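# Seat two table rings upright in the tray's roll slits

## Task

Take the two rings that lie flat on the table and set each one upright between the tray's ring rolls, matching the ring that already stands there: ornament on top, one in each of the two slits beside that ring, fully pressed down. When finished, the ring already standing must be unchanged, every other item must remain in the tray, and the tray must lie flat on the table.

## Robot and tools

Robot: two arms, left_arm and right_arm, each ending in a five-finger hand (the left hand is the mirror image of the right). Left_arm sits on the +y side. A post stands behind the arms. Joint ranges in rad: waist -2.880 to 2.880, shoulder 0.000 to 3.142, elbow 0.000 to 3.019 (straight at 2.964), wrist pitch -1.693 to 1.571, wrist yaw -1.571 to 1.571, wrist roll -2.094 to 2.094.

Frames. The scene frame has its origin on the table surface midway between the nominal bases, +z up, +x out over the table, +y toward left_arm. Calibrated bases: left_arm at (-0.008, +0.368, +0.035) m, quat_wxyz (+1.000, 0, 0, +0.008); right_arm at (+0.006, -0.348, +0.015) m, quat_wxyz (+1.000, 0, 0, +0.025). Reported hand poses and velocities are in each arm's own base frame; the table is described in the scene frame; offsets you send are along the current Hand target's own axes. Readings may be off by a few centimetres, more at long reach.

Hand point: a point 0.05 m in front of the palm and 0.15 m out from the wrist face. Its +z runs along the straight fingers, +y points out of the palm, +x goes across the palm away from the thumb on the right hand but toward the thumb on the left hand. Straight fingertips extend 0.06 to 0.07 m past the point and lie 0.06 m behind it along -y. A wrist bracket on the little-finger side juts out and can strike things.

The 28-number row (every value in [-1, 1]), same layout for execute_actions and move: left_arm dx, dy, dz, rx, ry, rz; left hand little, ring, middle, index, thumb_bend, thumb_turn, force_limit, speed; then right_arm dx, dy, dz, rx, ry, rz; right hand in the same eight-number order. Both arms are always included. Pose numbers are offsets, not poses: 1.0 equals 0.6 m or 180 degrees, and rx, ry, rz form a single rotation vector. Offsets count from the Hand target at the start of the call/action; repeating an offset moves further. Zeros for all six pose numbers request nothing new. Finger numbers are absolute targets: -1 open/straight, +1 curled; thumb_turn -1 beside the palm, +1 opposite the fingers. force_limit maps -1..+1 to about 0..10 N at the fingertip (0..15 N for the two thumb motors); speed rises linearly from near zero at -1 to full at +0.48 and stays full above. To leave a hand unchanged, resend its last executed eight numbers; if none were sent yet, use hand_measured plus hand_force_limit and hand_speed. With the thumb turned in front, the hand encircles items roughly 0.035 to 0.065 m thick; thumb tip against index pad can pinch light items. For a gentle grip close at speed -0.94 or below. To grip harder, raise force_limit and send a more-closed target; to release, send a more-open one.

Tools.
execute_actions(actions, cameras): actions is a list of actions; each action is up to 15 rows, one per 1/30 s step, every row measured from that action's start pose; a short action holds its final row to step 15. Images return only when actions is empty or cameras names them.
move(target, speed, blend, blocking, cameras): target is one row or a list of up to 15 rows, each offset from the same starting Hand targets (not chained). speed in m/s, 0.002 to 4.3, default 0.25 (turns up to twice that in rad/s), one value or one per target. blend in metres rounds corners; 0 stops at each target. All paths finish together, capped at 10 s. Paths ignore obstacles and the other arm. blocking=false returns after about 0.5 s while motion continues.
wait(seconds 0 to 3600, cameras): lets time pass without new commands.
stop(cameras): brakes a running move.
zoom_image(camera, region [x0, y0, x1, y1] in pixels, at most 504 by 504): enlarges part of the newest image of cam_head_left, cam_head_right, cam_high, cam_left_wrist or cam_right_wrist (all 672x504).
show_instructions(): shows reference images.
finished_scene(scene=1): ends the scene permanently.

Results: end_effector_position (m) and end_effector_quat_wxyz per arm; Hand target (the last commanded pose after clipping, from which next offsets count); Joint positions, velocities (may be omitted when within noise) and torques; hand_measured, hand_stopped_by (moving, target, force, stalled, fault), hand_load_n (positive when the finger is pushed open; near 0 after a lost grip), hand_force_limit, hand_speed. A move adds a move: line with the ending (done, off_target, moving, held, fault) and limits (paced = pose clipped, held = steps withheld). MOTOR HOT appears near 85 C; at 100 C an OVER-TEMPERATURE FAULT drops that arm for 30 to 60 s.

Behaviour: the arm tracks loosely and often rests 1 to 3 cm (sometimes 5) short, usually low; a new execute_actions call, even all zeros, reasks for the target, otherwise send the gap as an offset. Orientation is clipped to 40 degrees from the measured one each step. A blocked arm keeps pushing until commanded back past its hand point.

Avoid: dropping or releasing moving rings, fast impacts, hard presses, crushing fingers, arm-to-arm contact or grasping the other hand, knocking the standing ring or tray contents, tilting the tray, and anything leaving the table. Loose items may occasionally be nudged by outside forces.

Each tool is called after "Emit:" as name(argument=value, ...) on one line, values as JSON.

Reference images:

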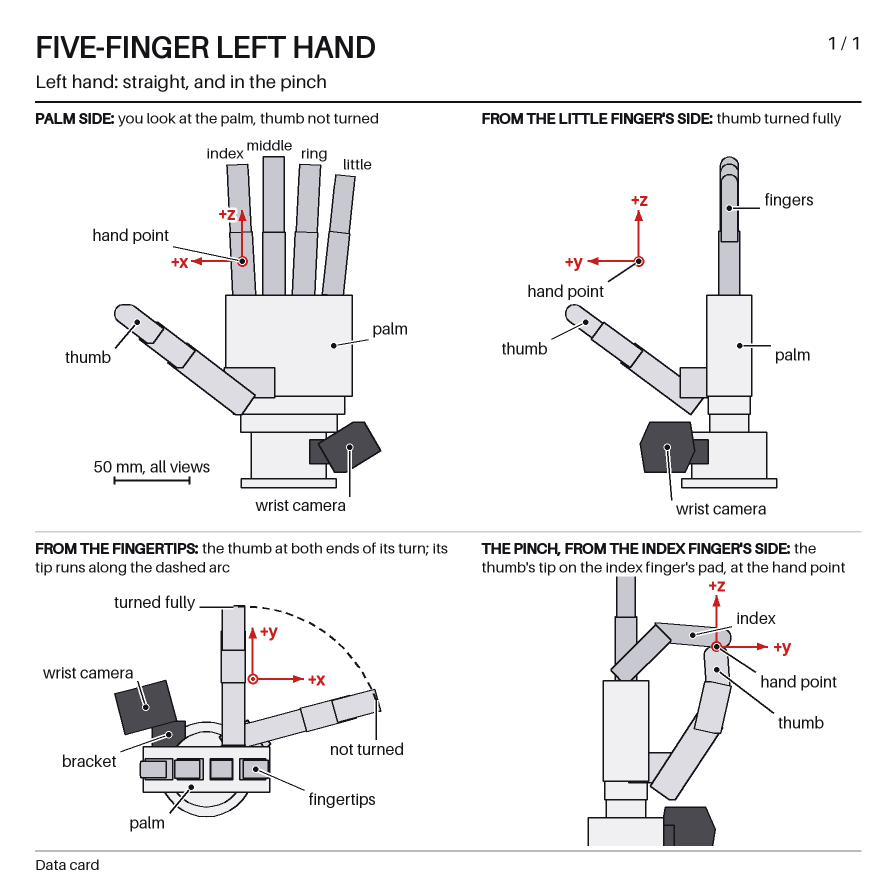

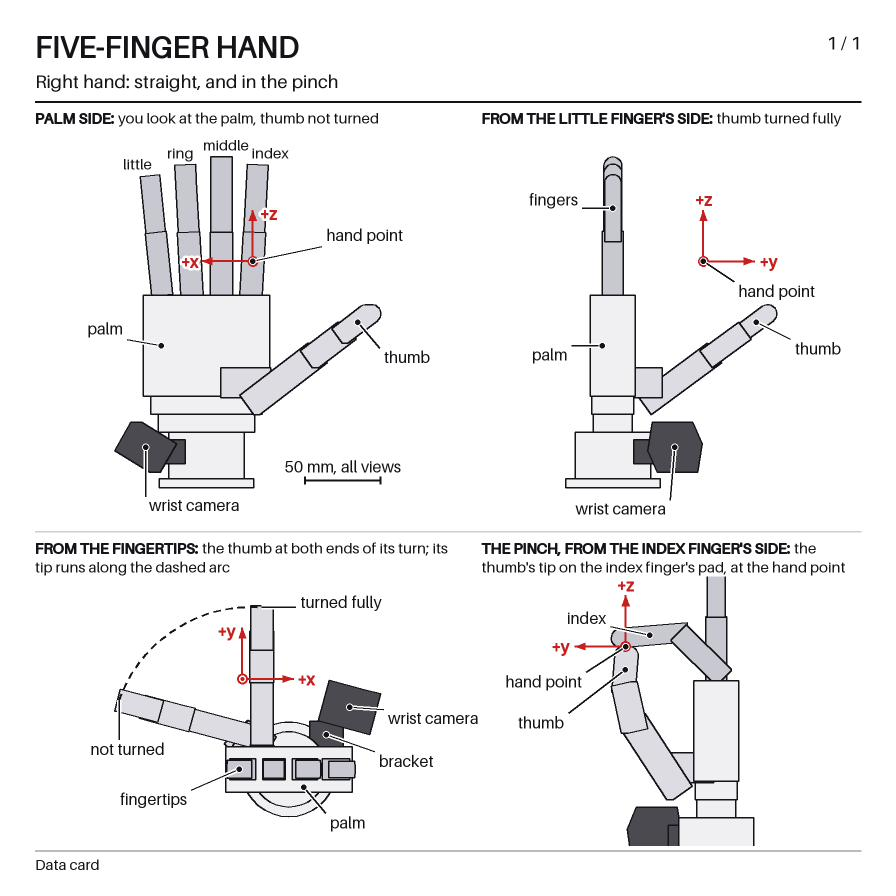

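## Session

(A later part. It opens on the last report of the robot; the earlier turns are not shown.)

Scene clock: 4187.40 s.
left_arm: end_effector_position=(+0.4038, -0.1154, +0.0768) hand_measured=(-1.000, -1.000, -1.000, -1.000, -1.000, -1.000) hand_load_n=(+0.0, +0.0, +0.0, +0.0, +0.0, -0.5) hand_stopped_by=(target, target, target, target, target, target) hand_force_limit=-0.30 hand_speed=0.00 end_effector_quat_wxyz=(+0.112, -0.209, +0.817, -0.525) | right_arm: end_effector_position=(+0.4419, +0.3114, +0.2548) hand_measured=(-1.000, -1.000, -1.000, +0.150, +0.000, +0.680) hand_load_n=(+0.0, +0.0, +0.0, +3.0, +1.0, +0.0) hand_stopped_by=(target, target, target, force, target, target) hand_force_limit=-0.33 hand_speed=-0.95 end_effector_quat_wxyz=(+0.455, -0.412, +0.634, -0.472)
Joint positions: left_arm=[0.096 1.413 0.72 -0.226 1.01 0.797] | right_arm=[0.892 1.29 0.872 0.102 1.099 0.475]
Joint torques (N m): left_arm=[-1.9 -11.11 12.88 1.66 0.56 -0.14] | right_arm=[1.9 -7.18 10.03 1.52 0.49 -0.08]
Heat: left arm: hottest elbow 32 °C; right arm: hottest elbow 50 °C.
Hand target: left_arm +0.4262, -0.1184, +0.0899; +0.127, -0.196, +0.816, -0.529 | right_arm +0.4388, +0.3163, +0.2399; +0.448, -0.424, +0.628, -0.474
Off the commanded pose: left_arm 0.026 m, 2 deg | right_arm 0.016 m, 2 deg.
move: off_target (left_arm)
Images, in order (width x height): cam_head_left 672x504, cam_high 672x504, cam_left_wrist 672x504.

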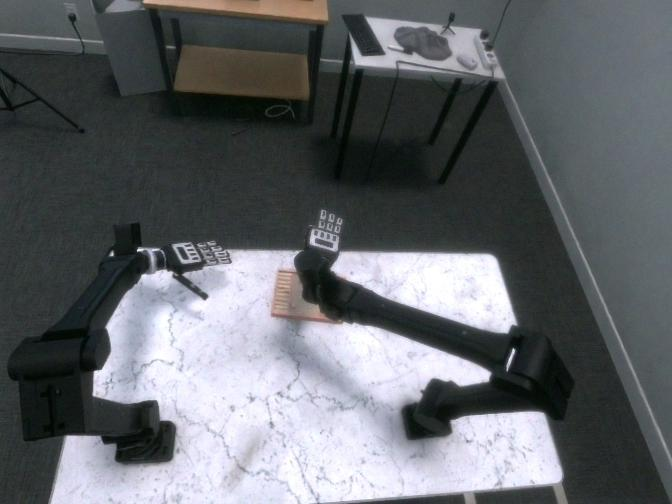

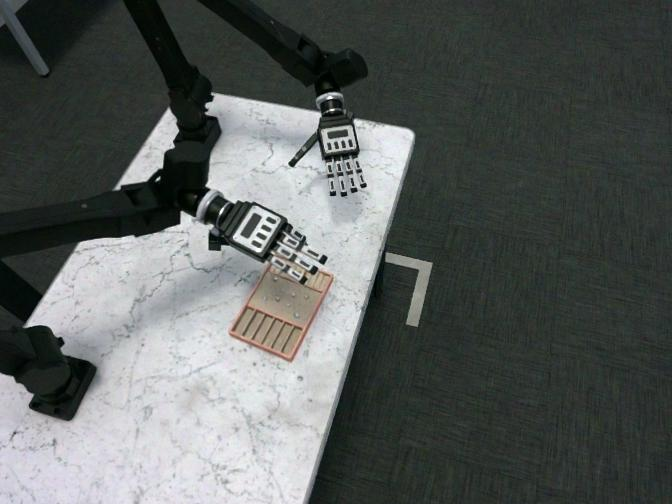

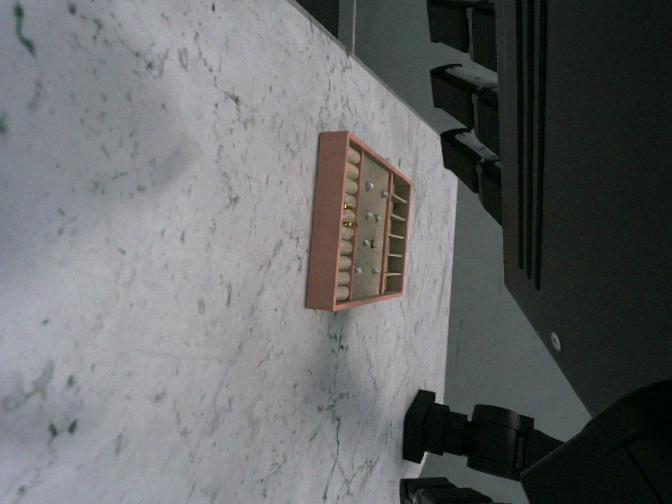

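Emit:
move(target=[[0,0,0,0,0,0,-1,-1,-1,-1,-1,-1,-0.3,0,-0.0713,0.1675,-0.1268,0,0,0,-1,-1,-1,0.22,0.0,0.68,-0.33,-0.95],[0,0,0,0,0,0,-1,-1,-1,-1,-1,-1,-0.3,0,-0.0507,0.2252,-0.0797,0,0,0,-1,-1,-1,0.22,0.0,0.68,-0.33,-0.95]], speed=0.06, cameras=["cam_left_wrist","cam_right_wrist"])

Emit:
zoom_image(camera="cam_left_wrist", region=[260, 150, 400, 290])

Scene clock: 4200.03 s.
left_arm: end_effector_position=(+0.4038, -0.1154, +0.0769) hand_measured=(-1.000, -1.000, -1.000, -1.000, -1.000, -1.000) hand_load_n=(+0.0, +0.0, +0.0, +0.0, +0.0, +0.0) hand_stopped_by=(target, target, target, target, target, target) hand_force_limit=-0.30 hand_speed=0.00 end_effector_quat_wxyz=(+0.112, -0.209, +0.817, -0.526) | right_arm: end_effector_position=(+0.3824, +0.3878, +0.1348) hand_measured=(-1.000, -1.000, -1.000, +0.150, +0.000, +0.680) hand_load_n=(+0.0, +0.0, +0.0, +3.5, +1.0, +0.0) hand_stopped_by=(target, target, target, force, target, target) hand_force_limit=-0.33 hand_speed=-0.95 end_effector_quat_wxyz=(+0.459, -0.416, +0.631, -0.467)
Joint positions: left_arm=[0.096 1.413 0.72 -0.226 1.01 0.796] | right_arm=[1.107 1.558 0.818 0.217 1.28 0.699]
Joint torques (N m): left_arm=[-2.37 -10.87 12.93 1.59 0.55 -0.14] | right_arm=[-0.56 -9.23 7.87 1.18 0.41 -0.08]
Heat: left arm: hottest elbow 34 °C; right arm: hottest elbow 49 °C.
Hand target: left_arm +0.4262, -0.1184, +0.0899; +0.127, -0.196, +0.816, -0.529 | right_arm +0.3854, +0.3815, +0.1202; +0.448, -0.424, +0.628, -0.474
Off the commanded pose: left_arm 0.026 m, 2 deg | right_arm 0.016 m, 2 deg.
move: off_target (right_arm)

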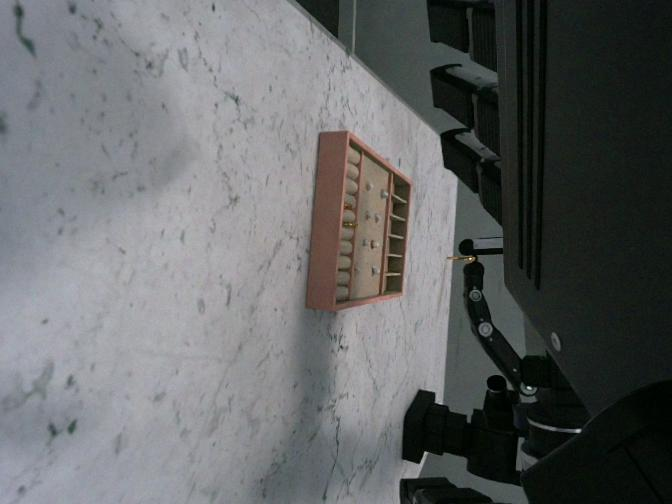

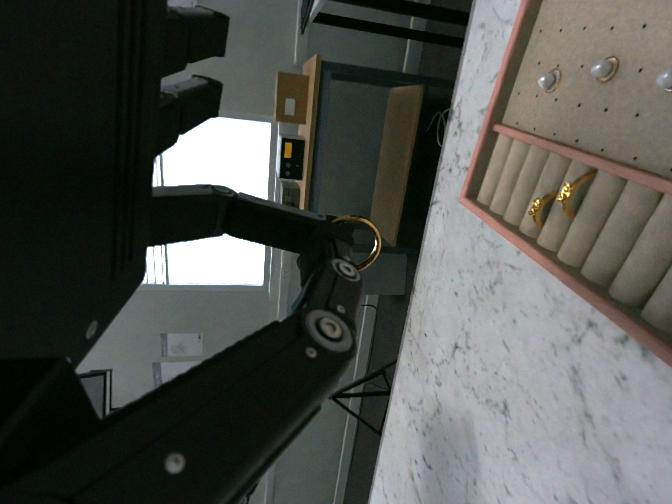

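Scaled by 3.600.

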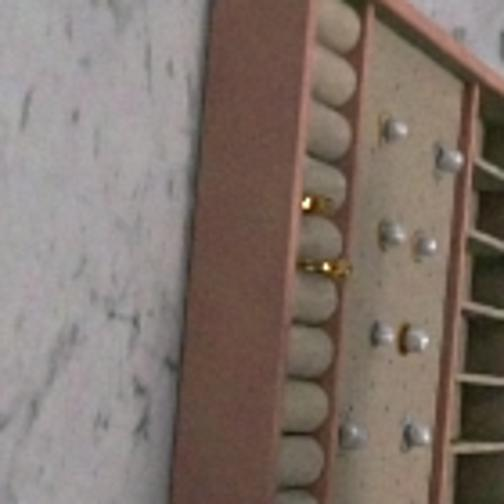

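Emit:
move(target=[[0,0,0,0,0,0,-1,-1,-1,-1,-1,-1,-0.3,0,0.0122,0.0734,0.0113,0,0,0,-1,-1,-1,0.22,0.0,0.68,-0.33,-0.95]], speed=0.04, cameras=["cam_left_wrist","cam_right_wrist"])

Emit:
zoom_image(camera="cam_left_wrist", region=[300, 180, 440, 300])

Scene clock: 4203.47 s.
left_arm: end_effector_position=(+0.4038, -0.1154, +0.0769) hand_measured=(-1.000, -1.000, -1.000, -1.000, -1.000, -1.000) hand_load_n=(+0.0, +0.0, -0.5, +0.0, +0.0, -0.5) hand_stopped_by=(target, target, target, target, target, target) hand_force_limit=-0.30 hand_speed=0.00 end_effector_quat_wxyz=(+0.112, -0.209, +0.817, -0.526) | right_arm: end_effector_position=(+0.3828, +0.3887, +0.0894) hand_measured=(-1.000, -1.000, -1.000, +0.150, +0.000, +0.680) hand_load_n=(+0.0, +0.0, +0.0, +3.5, +1.0, +0.0) hand_stopped_by=(target, target, target, force, target, target) hand_force_limit=-0.33 hand_speed=-0.95 end_effector_quat_wxyz=(+0.459, -0.417, +0.631, -0.467)
Joint positions: left_arm=[0.096 1.413 0.72 -0.226 1.01 0.796] | right_arm=[1.107 1.663 0.783 0.357 1.28 0.698]
Joint torques (N m): left_arm=[-2.9 -10.64 12.98 1.68 0.53 -0.18] | right_arm=[0.09 -9.93 6.82 1.29 0.46 -0.04]
Heat: left arm: hottest elbow 34 °C; right arm: hottest elbow 49 °C.
Hand target: left_arm +0.4262, -0.1184, +0.0899; +0.127, -0.196, +0.816, -0.529 | right_arm +0.3854, +0.3815, +0.0750; +0.448, -0.424, +0.628, -0.474
Off the commanded pose: left_arm 0.026 m, 2 deg | right_arm 0.016 m, 2 deg.
move: off_target (right_arm)

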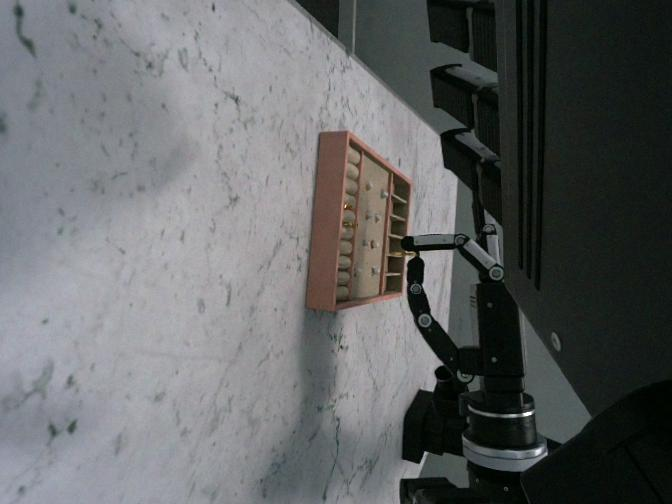

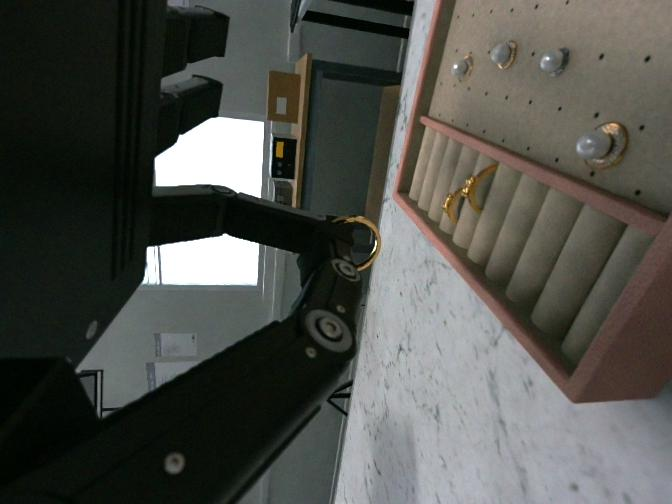

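Scaled by 3.600.

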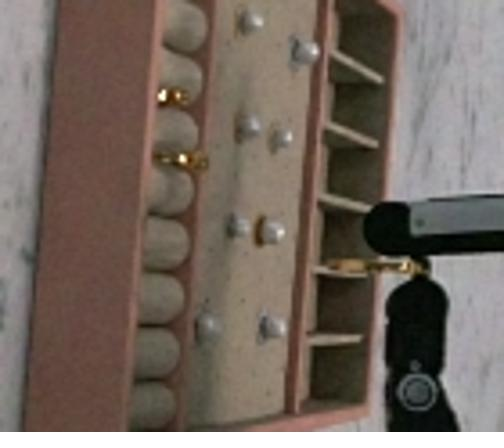

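Emit:
move(target=[[0,0,0,0,0,0,-1,-1,-1,-1,-1,-1,-0.3,0,0.0048,-0.004,0.0215,0,0,0,-1,-1,-1,0.22,0.0,0.68,-0.33,-0.95]], speed=0.04, cameras=["cam_left_wrist","cam_right_wrist"])

Emit:
zoom_image(camera="cam_left_wrist", region=[300, 180, 440, 300])

Scene clock: 4212.80 s.
left_arm: end_effector_position=(+0.4038, -0.1154, +0.0769) hand_measured=(-1.000, -1.000, -1.000, -1.000, -1.000, -1.000) hand_load_n=(+0.0, +0.0, +0.0, -0.5, +0.0, +0.0) hand_stopped_by=(target, target, target, target, target, target) hand_force_limit=-0.30 hand_speed=0.00 end_effector_quat_wxyz=(+0.112, -0.209, +0.817, -0.526) | right_arm: end_effector_position=(+0.3954, +0.3825, +0.0900) hand_measured=(-1.000, -1.000, -1.000, +0.150, +0.000, +0.680) hand_load_n=(+0.0, +0.0, +0.0, +3.5, +0.5, +0.0) hand_stopped_by=(target, target, target, force, target, target) hand_force_limit=-0.33 hand_speed=-0.95 end_effector_quat_wxyz=(+0.459, -0.416, +0.631, -0.467)
Joint positions: left_arm=[0.096 1.413 0.72 -0.226 1.01 0.796] | right_arm=[1.075 1.668 0.778 0.417 1.253 0.646]
Joint torques (N m): left_arm=[-2.9 -11.22 12.9 1.58 0.52 -0.18] | right_arm=[0.21 -9.58 6.83 1.52 0.39 -0.1]
Heat: left arm: hottest elbow 35 °C; right arm: hottest elbow 48 °C.
Hand target: left_arm +0.4262, -0.1184, +0.0899; +0.127, -0.196, +0.816, -0.529 | right_arm +0.3974, +0.3753, +0.0749; +0.448, -0.424, +0.628, -0.474
Off the commanded pose: left_arm 0.026 m, 2 deg | right_arm 0.017 m, 2 deg.
move: off_target (right_arm)

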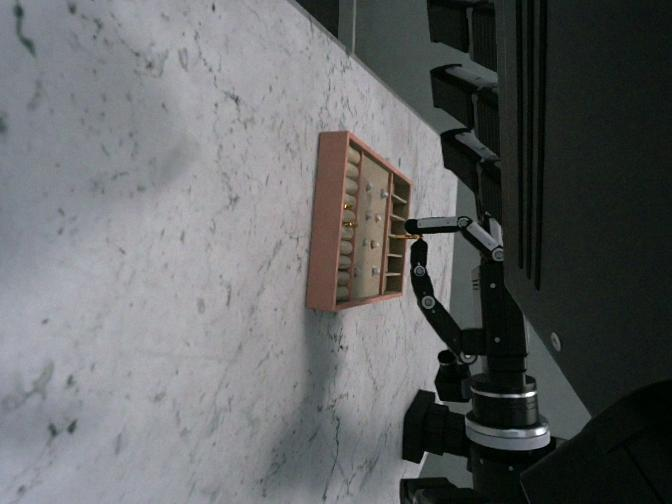

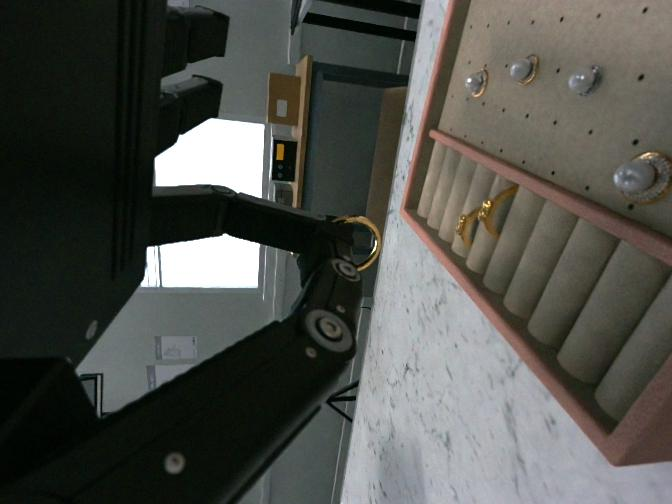

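Scaled by 3.600.

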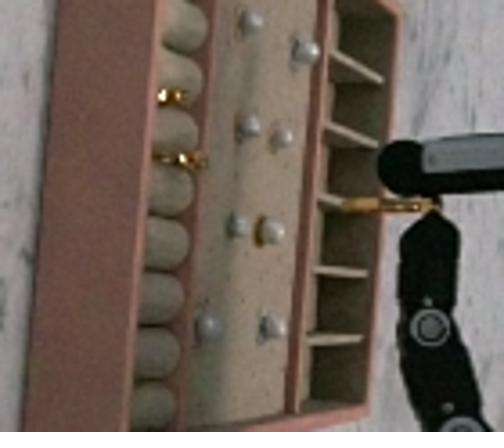

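Emit:
move(target=[[0,0,0,0,0,0,-1,-1,-1,-1,-1,-1,-0.3,0,-0.0035,0.0376,-0.0085,0,0,0,-1,-1,-1,0.22,0.0,0.68,-0.33,-0.95]], speed=0.03, cameras=["cam_left_wrist","cam_right_wrist"])

Emit:
zoom_image(camera="cam_left_wrist", region=[320, 180, 440, 280])

Scene clock: 4216.13 s.
left_arm: end_effector_position=(+0.4038, -0.1154, +0.0769) hand_measured=(-1.000, -1.000, -1.000, -1.000, -1.000, -1.000) hand_load_n=(+0.0, +0.0, +0.0, +0.0, +0.0, -0.5) hand_stopped_by=(target, target, target, target, target, target) hand_force_limit=-0.30 hand_speed=0.00 end_effector_quat_wxyz=(+0.112, -0.209, +0.817, -0.526) | right_arm: end_effector_position=(+0.3958, +0.3802, +0.0657) hand_measured=(-1.000, -1.000, -1.000, +0.150, +0.000, +0.680) hand_load_n=(+0.0, +0.0, +0.0, +3.5, +1.0, +0.0) hand_stopped_by=(target, target, target, force, target, target) hand_force_limit=-0.33 hand_speed=-0.95 end_effector_quat_wxyz=(+0.448, -0.419, +0.630, -0.475)
Joint positions: left_arm=[0.096 1.413 0.72 -0.226 1.01 0.796] | right_arm=[1.075 1.726 0.778 0.439 1.267 0.659]
Joint torques (N m): left_arm=[-2.2 -11.52 12.94 1.63 0.55 -0.12] | right_arm=[1.49 -10.46 6.69 1.28 0.63 0.15]
Heat: left arm: hottest elbow 36 °C; right arm: hottest elbow 47 °C.
Hand target: left_arm +0.4262, -0.1184, +0.0899; +0.127, -0.196, +0.816, -0.529 | right_arm +0.3905, +0.3827, +0.0539; +0.448, -0.424, +0.628, -0.474
Off the commanded pose: left_arm 0.026 m, 2 deg | right_arm 0.013 m, 1 deg.
move: off_target (right_arm)

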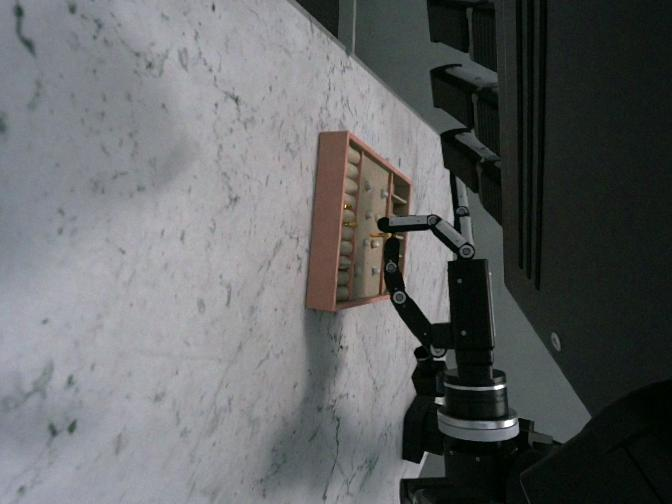

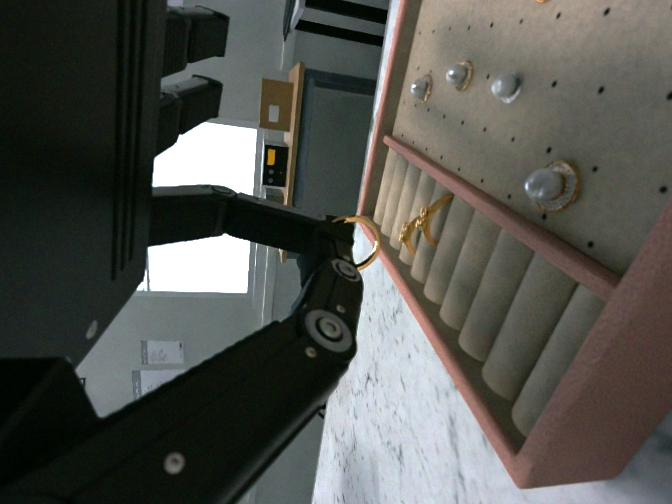

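Scaled by 4.200.

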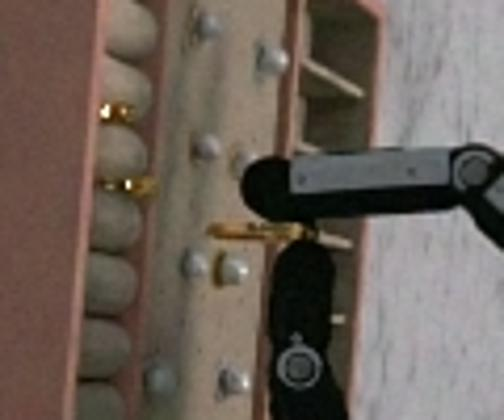

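Emit:
move(target=[[0,0,0,0,0,0,-1,-1,-1,-1,-1,-1,-0.3,0,-0.0037,-0.0005,-0.0148,0,0,0,-1,-1,-1,0.22,0.0,0.68,-0.33,-0.95]], speed=0.03, cameras=["cam_left_wrist","cam_right_wrist"])

Emit:
zoom_image(camera="cam_left_wrist", region=[320, 180, 440, 280])

Scene clock: 4219.57 s.
left_arm: end_effector_position=(+0.4038, -0.1154, +0.0769) hand_measured=(-1.000, -1.000, -1.000, -1.000, -1.000, -1.000) hand_load_n=(-0.5, -0.5, +0.0, +0.0, +0.0, -0.5) hand_stopped_by=(target, target, target, target, target, target) hand_force_limit=-0.30 hand_speed=0.00 end_effector_quat_wxyz=(+0.112, -0.209, +0.817, -0.526) | right_arm: end_effector_position=(+0.3874, +0.3846, +0.0650) hand_measured=(-1.000, -1.000, -1.000, +0.150, +0.000, +0.680) hand_load_n=(+0.0, +0.0, +0.0, +3.5, +1.0, +0.0) hand_stopped_by=(target, target, target, force, target, target) hand_force_limit=-0.33 hand_speed=-0.95 end_effector_quat_wxyz=(+0.452, -0.417, +0.631, -0.474)
Joint positions: left_arm=[0.096 1.413 0.72 -0.226 1.01 0.796] | right_arm=[1.097 1.726 0.778 0.415 1.285 0.693]
Joint torques (N m): left_arm=[-1.73 -11.28 12.72 1.44 0.62 -0.15] | right_arm=[1.55 -11.05 7.08 0.69 0.64 0.13]
Heat: left arm: hottest elbow 36 °C; right arm: hottest elbow 47 °C.
Hand target: left_arm +0.4262, -0.1184, +0.0899; +0.127, -0.196, +0.816, -0.529 | right_arm +0.3825, +0.3868, +0.0559; +0.448, -0.424, +0.628, -0.474
Off the commanded pose: left_arm 0.026 m, 2 deg | right_arm 0.010 m, 1 deg.
move: done

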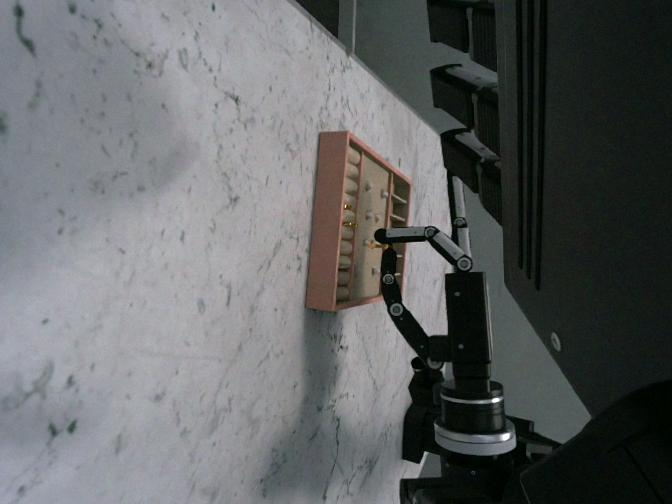

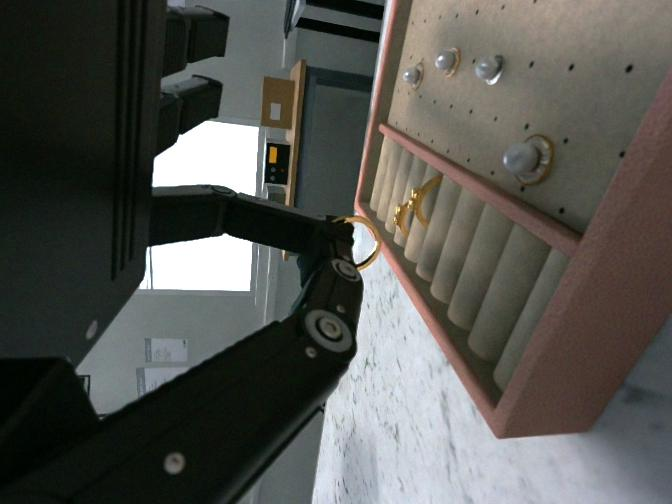

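Scaled by 4.200.

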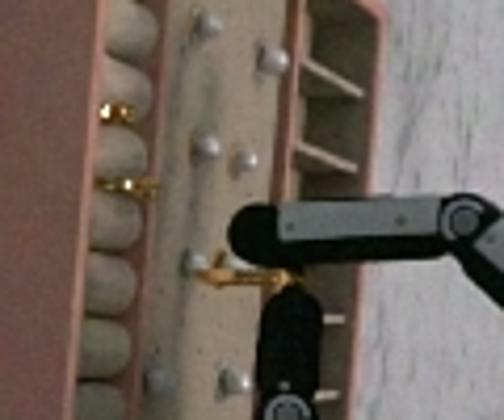

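Emit:
move(target=[[0,0,0,0,0,0,-1,-1,-1,-1,-1,-1,-0.3,0,0.0057,0.0138,0.0158,0,0,0,-1,-1,-1,0.22,0.0,0.68,-0.33,-0.95]], speed=0.03, cameras=["cam_left_wrist","cam_right_wrist"])

Emit:
zoom_image(camera="cam_left_wrist", region=[320, 180, 440, 280])

Scene clock: 4223.03 s.
left_arm: end_effector_position=(+0.4038, -0.1154, +0.0769) hand_measured=(-1.000, -1.000, -1.000, -1.000, -1.000, -1.000) hand_load_n=(+0.0, +0.0, +0.0, +0.0, +0.0, -0.5) hand_stopped_by=(target, target, target, target, target, target) hand_force_limit=-0.30 hand_speed=0.00 end_effector_quat_wxyz=(+0.112, -0.209, +0.817, -0.526) | right_arm: end_effector_position=(+0.3885, +0.3894, +0.0600) hand_measured=(-1.000, -1.000, -1.000, +0.150, +0.000, +0.680) hand_load_n=(+0.0, +0.0, +0.0, +3.5, +1.0, +0.0) hand_stopped_by=(target, target, target, force, target, target) hand_force_limit=-0.33 hand_speed=-0.95 end_effector_quat_wxyz=(+0.458, -0.416, +0.631, -0.468)
Joint positions: left_arm=[0.096 1.413 0.72 -0.226 1.01 0.796] | right_arm=[1.097 1.746 0.778 0.458 1.274 0.684]
Joint torques (N m): left_arm=[-1.61 -10.46 12.75 1.33 0.52 -0.17] | right_arm=[0.44 -10.58 6.3 1.35 0.43 -0.09]
Heat: left arm: hottest elbow 36 °C; right arm: hottest elbow 47 °C.
Hand target: left_arm +0.4262, -0.1184, +0.0899; +0.127, -0.196, +0.816, -0.529 | right_arm +0.3899, +0.3830, +0.0459; +0.448, -0.424, +0.628, -0.474
Off the commanded pose: left_arm 0.026 m, 2 deg | right_arm 0.016 m, 2 deg.
move: off_target (right_arm)

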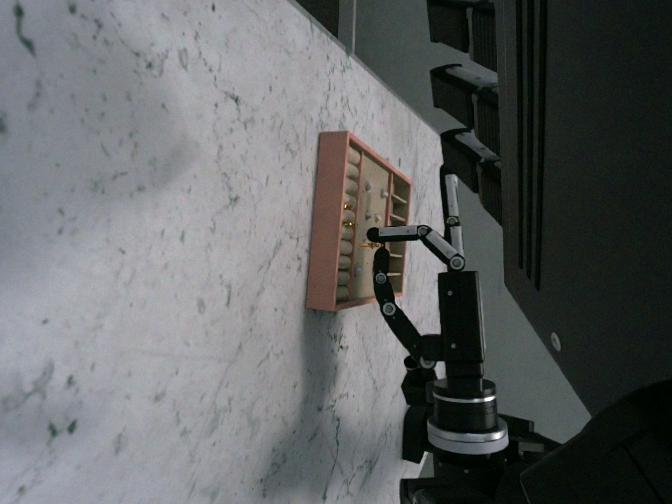

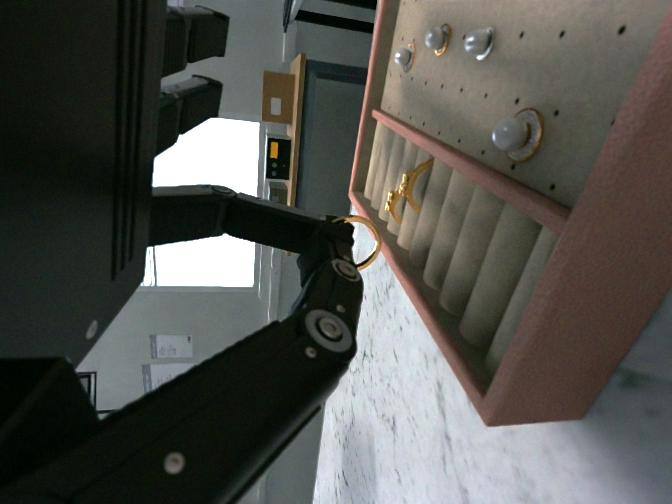

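Scaled by 4.200.

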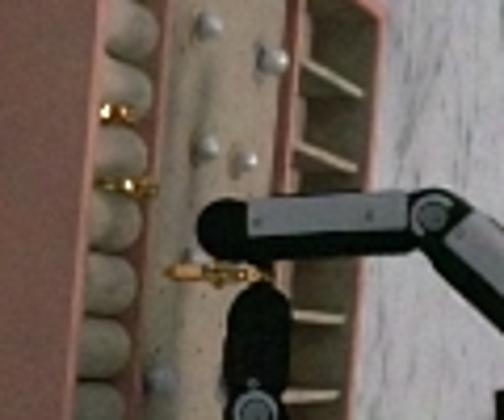

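Emit:
move(target=[[0,0,0,0,0,0,-1,-1,-1,-1,-1,-1,-0.3,0,0.0036,-0.0015,0.0059,0,0,0,-1,-1,-1,0.22,0.0,0.68,-0.33,-0.95]], speed=0.03, cameras=["cam_left_wrist"])

Emit:
zoom_image(camera="cam_left_wrist", region=[320, 180, 440, 280])

Scene clock: 4226.80 s.
left_arm: end_effector_position=(+0.4038, -0.1154, +0.0769) hand_measured=(-1.000, -1.000, -1.000, -1.000, -1.000, -1.000) hand_load_n=(+0.0, +0.0, +0.0, +0.0, +0.0, -0.5) hand_stopped_by=(target, target, target, target, target, target) hand_force_limit=-0.30 hand_speed=0.00 end_effector_quat_wxyz=(+0.112, -0.209, +0.817, -0.526) | right_arm: end_effector_position=(+0.3914, +0.3897, +0.0617) hand_measured=(-1.000, -1.000, -1.000, +0.150, +0.000, +0.680) hand_load_n=(+0.0, +0.0, +0.0, +3.5, +1.0, +0.0) hand_stopped_by=(target, target, target, force, target, target) hand_force_limit=-0.33 hand_speed=-0.95 end_effector_quat_wxyz=(+0.460, -0.416, +0.631, -0.466)
Joint positions: left_arm=[0.096 1.413 0.72 -0.226 1.01 0.796] | right_arm=[1.091 1.746 0.778 0.477 1.266 0.669]
Joint torques (N m): left_arm=[-1.61 -11.34 12.85 1.55 0.57 -0.13] | right_arm=[-0.03 -10.05 5.65 1.37 0.4 -0.06]
Heat: left arm: hottest elbow 37 °C; right arm: hottest elbow 46 °C.
Hand target: left_arm +0.4262, -0.1184, +0.0899; +0.127, -0.196, +0.816, -0.529 | right_arm +0.3929, +0.3800, +0.0460; +0.448, -0.424, +0.628, -0.474
Off the commanded pose: left_arm 0.026 m, 2 deg | right_arm 0.019 m, 2 deg.
move: off_target (right_arm)

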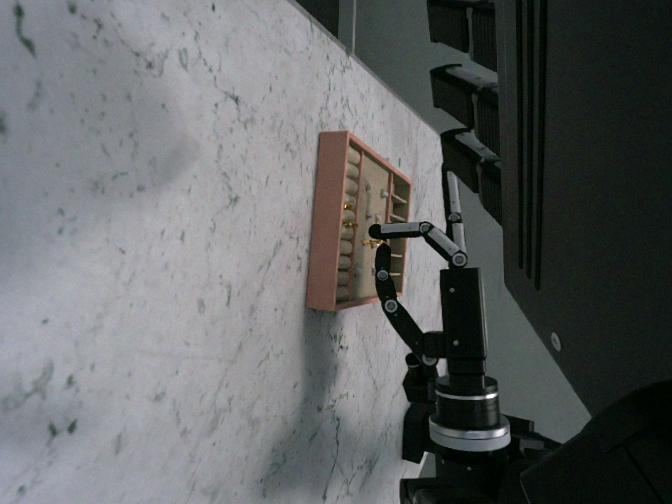

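Scaled by 4.200.

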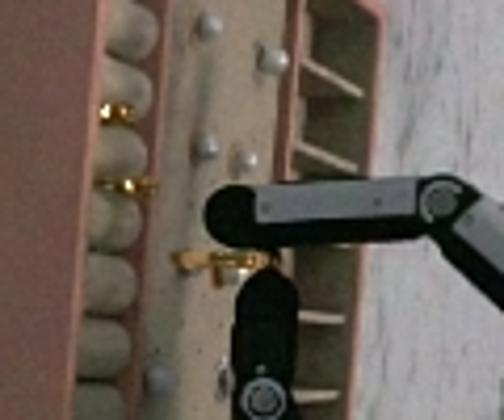

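Emit:
move(target=[[0,0,0,0,0,0,-1,-1,-1,-1,-1,-1,-0.3,0,0.0035,0.0212,0.0033,0,0,0,-1,-1,-1,0.22,0.0,0.68,-0.33,-0.95]], speed=0.03, cameras=["cam_left_wrist","cam_right_wrist"])

Emit:
zoom_image(camera="cam_left_wrist", region=[320, 180, 440, 280])

Scene clock: 4231.47 s.
left_arm: end_effector_position=(+0.4038, -0.1154, +0.0769) hand_measured=(-1.000, -1.000, -1.000, -1.000, -1.000, -1.000) hand_load_n=(+0.0, +0.0, +0.0, -0.5, +0.0, +0.0) hand_stopped_by=(target, target, target, target, target, target) hand_force_limit=-0.30 hand_speed=0.00 end_effector_quat_wxyz=(+0.112, -0.209, +0.817, -0.526) | right_arm: end_effector_position=(+0.3907, +0.3884, +0.0473) hand_measured=(-1.000, -1.000, -1.000, +0.150, +0.000, +0.680) hand_load_n=(+0.0, +0.0, +0.0, +3.0, +0.5, +0.0) hand_stopped_by=(target, target, target, force, target, target) hand_force_limit=-0.33 hand_speed=-0.95 end_effector_quat_wxyz=(+0.459, -0.417, +0.631, -0.467)
Joint positions: left_arm=[0.096 1.413 0.72 -0.226 1.01 0.796] | right_arm=[1.091 1.781 0.77 0.517 1.266 0.668]
Joint torques (N m): left_arm=[-2.08 -11.4 13 1.72 0.56 -0.1] | right_arm=[-0.03 -10.64 5.85 1.35 0.44 -0.07]
Heat: left arm: hottest elbow 37 °C; right arm: hottest elbow 46 °C.
Hand target: left_arm +0.4262, -0.1184, +0.0899; +0.127, -0.196, +0.816, -0.529 | right_arm +0.3929, +0.3799, +0.0329; +0.448, -0.424, +0.628, -0.474
Off the commanded pose: left_arm 0.026 m, 2 deg | right_arm 0.017 m, 2 deg.
move: off_target (right_arm)

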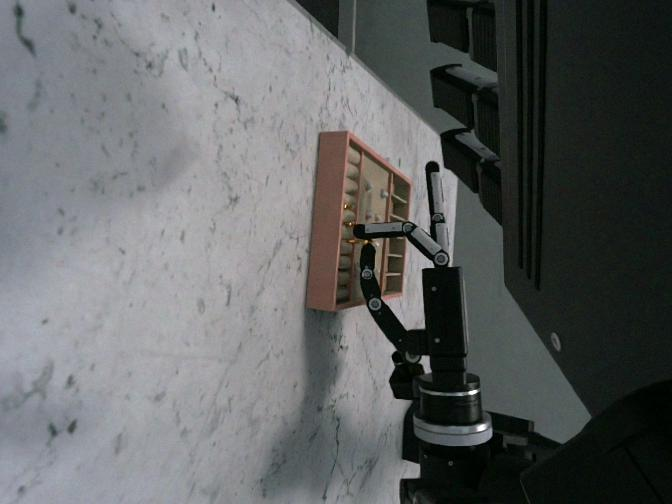

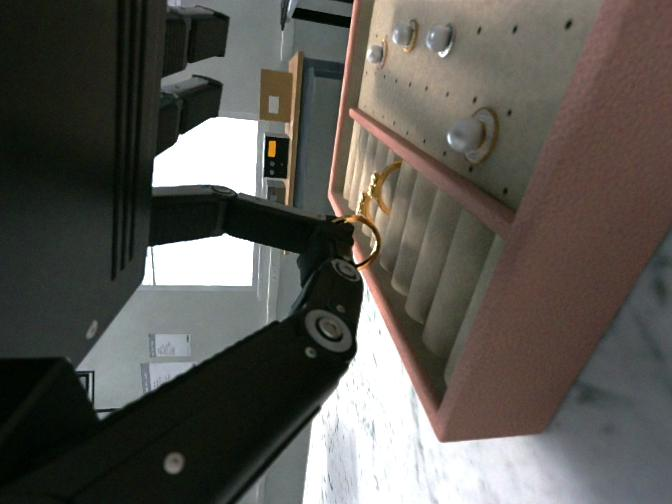

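Scaled by 4.200.

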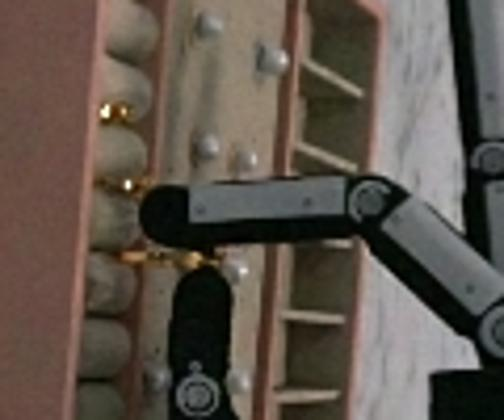

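Emit:
zoom_image(camera="cam_right_wrist", region=[320, 140, 460, 280])

Scaled by 3.600.

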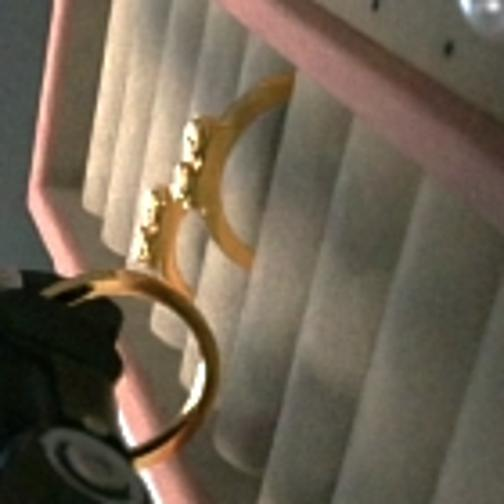

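Emit:
move(target=[[0,0,0,0,0,0,-1,-1,-1,-1,-1,-1,-0.3,0,-0.0027,-0.0195,-0.003,0,0,0,-1,-1,-1,0.22,0.0,0.68,-0.33,-0.95],[0,0,0,0,0,0,-1,-1,-1,-1,-1,-1,-0.3,0,0.0085,-0.0222,0.0012,0,0,0,-1,-1,-1,0.22,0.0,0.68,-0.33,-0.95]], speed=0.03, cameras=["cam_left_wrist","cam_right_wrist"])

Emit:
zoom_image(camera="cam_left_wrist", region=[320, 180, 440, 280])

Scene clock: 4243.13 s.
left_arm: end_effector_position=(+0.4038, -0.1154, +0.0769) hand_measured=(-1.000, -1.000, -1.000, -1.000, -1.000, -1.000) hand_load_n=(+0.0, +0.0, +0.0, +0.0, +0.0, -0.5) hand_stopped_by=(target, target, target, target, target, target) hand_force_limit=-0.30 hand_speed=0.00 end_effector_quat_wxyz=(+0.112, -0.209, +0.817, -0.526) | right_arm: end_effector_position=(+0.3909, +0.3784, +0.0420) hand_measured=(-1.000, -1.000, -1.000, +0.150, +0.000, +0.680) hand_load_n=(+0.0, +0.0, +0.0, +3.5, +1.0, +0.0) hand_stopped_by=(target, target, target, force, target, target) hand_force_limit=-0.33 hand_speed=-0.95 end_effector_quat_wxyz=(+0.448, -0.427, +0.627, -0.473)
Joint positions: left_arm=[0.096 1.413 0.72 -0.226 1.01 0.796] | right_arm=[1.08 1.776 0.754 0.509 1.256 0.651]
Joint torques (N m): left_arm=[-1.73 -10.93 13.26 1.59 0.56 -0.17] | right_arm=[-0.03 -13.04 5.6 1.42 0.4 -0.09]
Heat: left arm: hottest elbow 38 °C; right arm: hottest elbow 45 °C.
Hand target: left_arm +0.4262, -0.1184, +0.0899; +0.127, -0.196, +0.816, -0.529 | right_arm +0.3938, +0.3724, +0.0448; +0.448, -0.424, +0.628, -0.474
Off the commanded pose: left_arm 0.026 m, 2 deg | right_arm 0.007 m, 0 deg.
move: done

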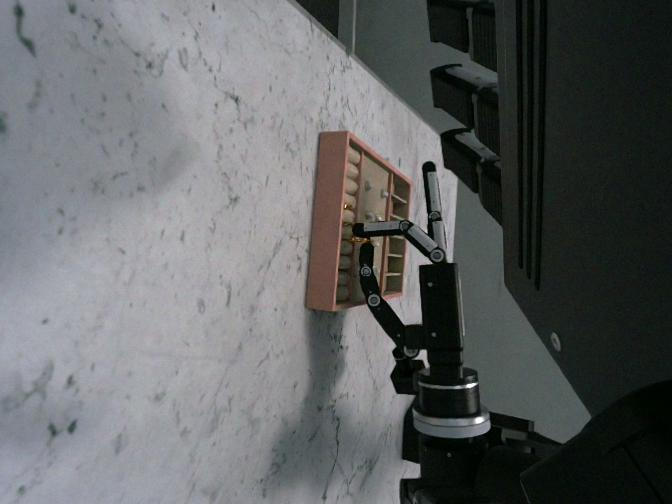

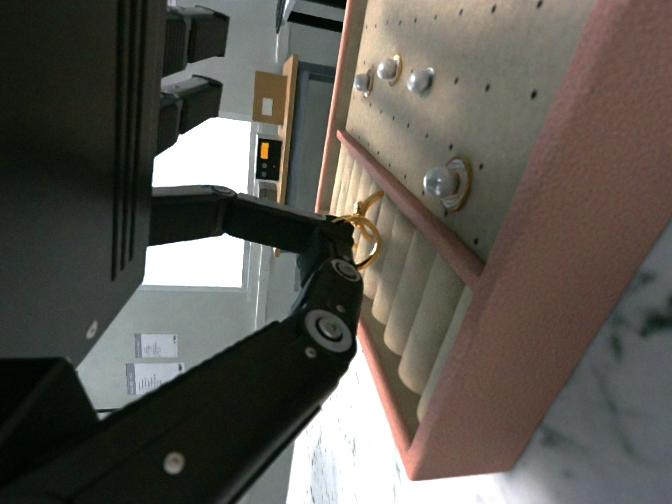

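Scaled by 4.200.

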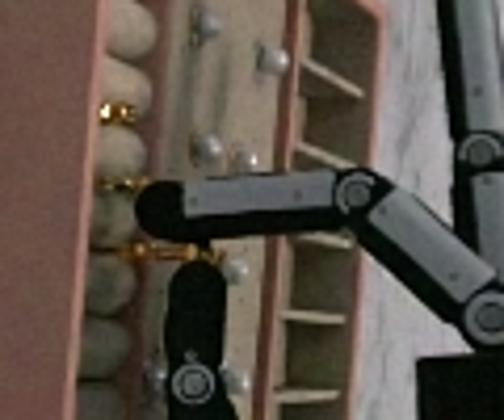

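Emit:
execute_actions(actions=[], cameras=["cam_left_wrist","cam_right_wrist"])

Emit:
zoom_image(camera="cam_left_wrist", region=[320, 180, 440, 280])

Emit:
zoom_image(camera="cam_right_wrist", region=[320, 140, 460, 280])

Scene clock: 4249.30 s.
left_arm: end_effector_position=(+0.4038, -0.1154, +0.0769) hand_measured=(-1.000, -1.000, -1.000, -1.000, -1.000, -1.000) hand_load_n=(+0.0, +0.0, +0.0, +0.0, +0.0, +0.0) hand_stopped_by=(target, target, target, target, target, target) hand_force_limit=-0.30 hand_speed=0.00 end_effector_quat_wxyz=(+0.112, -0.209, +0.817, -0.526) | right_arm: end_effector_position=(+0.3909, +0.3785, +0.0422) hand_measured=(-1.000, -1.000, -1.000, +0.150, +0.000, +0.680) hand_load_n=(+0.0, +0.0, +0.0, +3.5, +1.0, +0.0) hand_stopped_by=(target, target, target, force, target, target) hand_force_limit=-0.33 hand_speed=-0.95 end_effector_quat_wxyz=(+0.448, -0.427, +0.627, -0.473)
Joint positions: left_arm=[0.096 1.413 0.72 -0.226 1.01 0.796] | right_arm=[1.08 1.775 0.754 0.509 1.256 0.651]
Joint velocities: within noise
Joint torques (N m): left_arm=[-2.84 -10.11 12.98 1.37 0.55 -0.13] | right_arm=[0.56 -13.39 5.61 1.32 0.44 -0.07]
Heat: left arm: hottest elbow 39 °C; right arm: hottest elbow 44 °C.
Hand target: left_arm +0.4262, -0.1184, +0.0899; +0.127, -0.196, +0.816, -0.529 | right_arm +0.3938, +0.3725, +0.0449; +0.448, -0.424, +0.628, -0.474
Off the commanded pose: left_arm 0.026 m, 2 deg | right_arm 0.007 m, 0 deg.
Images, in order (width x height): cam_left_wrist 672x504, cam_right_wrist 672x504.

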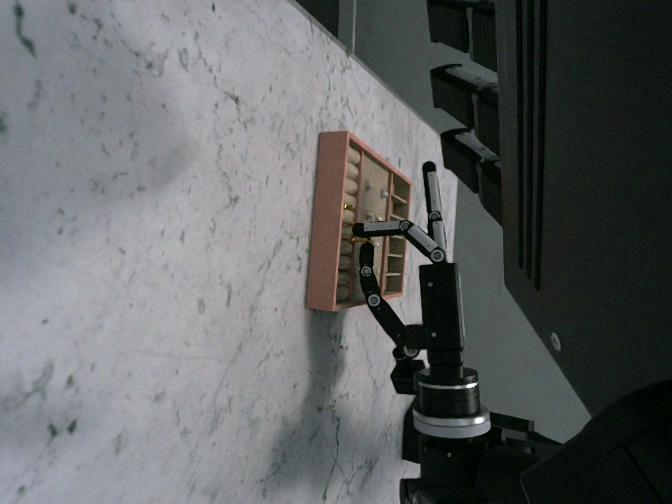

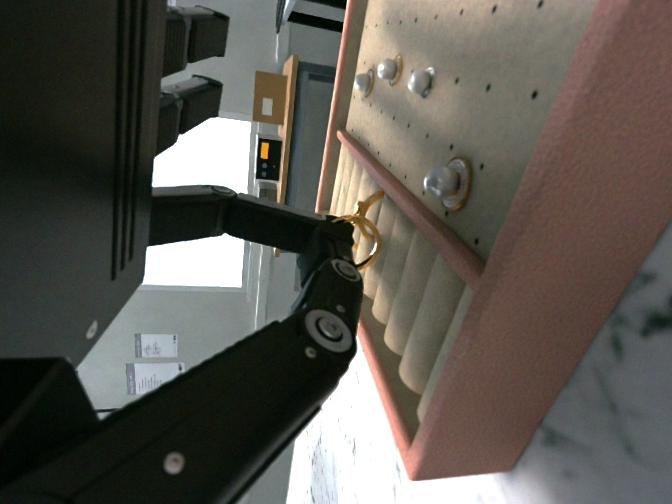

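Scaled by 4.200.

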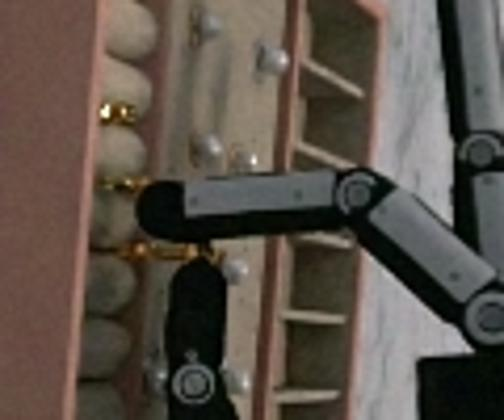

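Scaled by 3.600.

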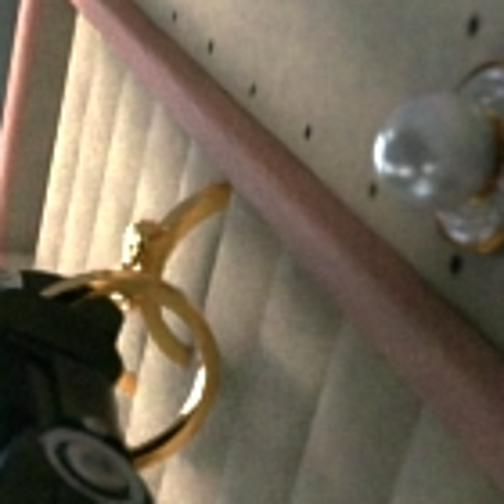

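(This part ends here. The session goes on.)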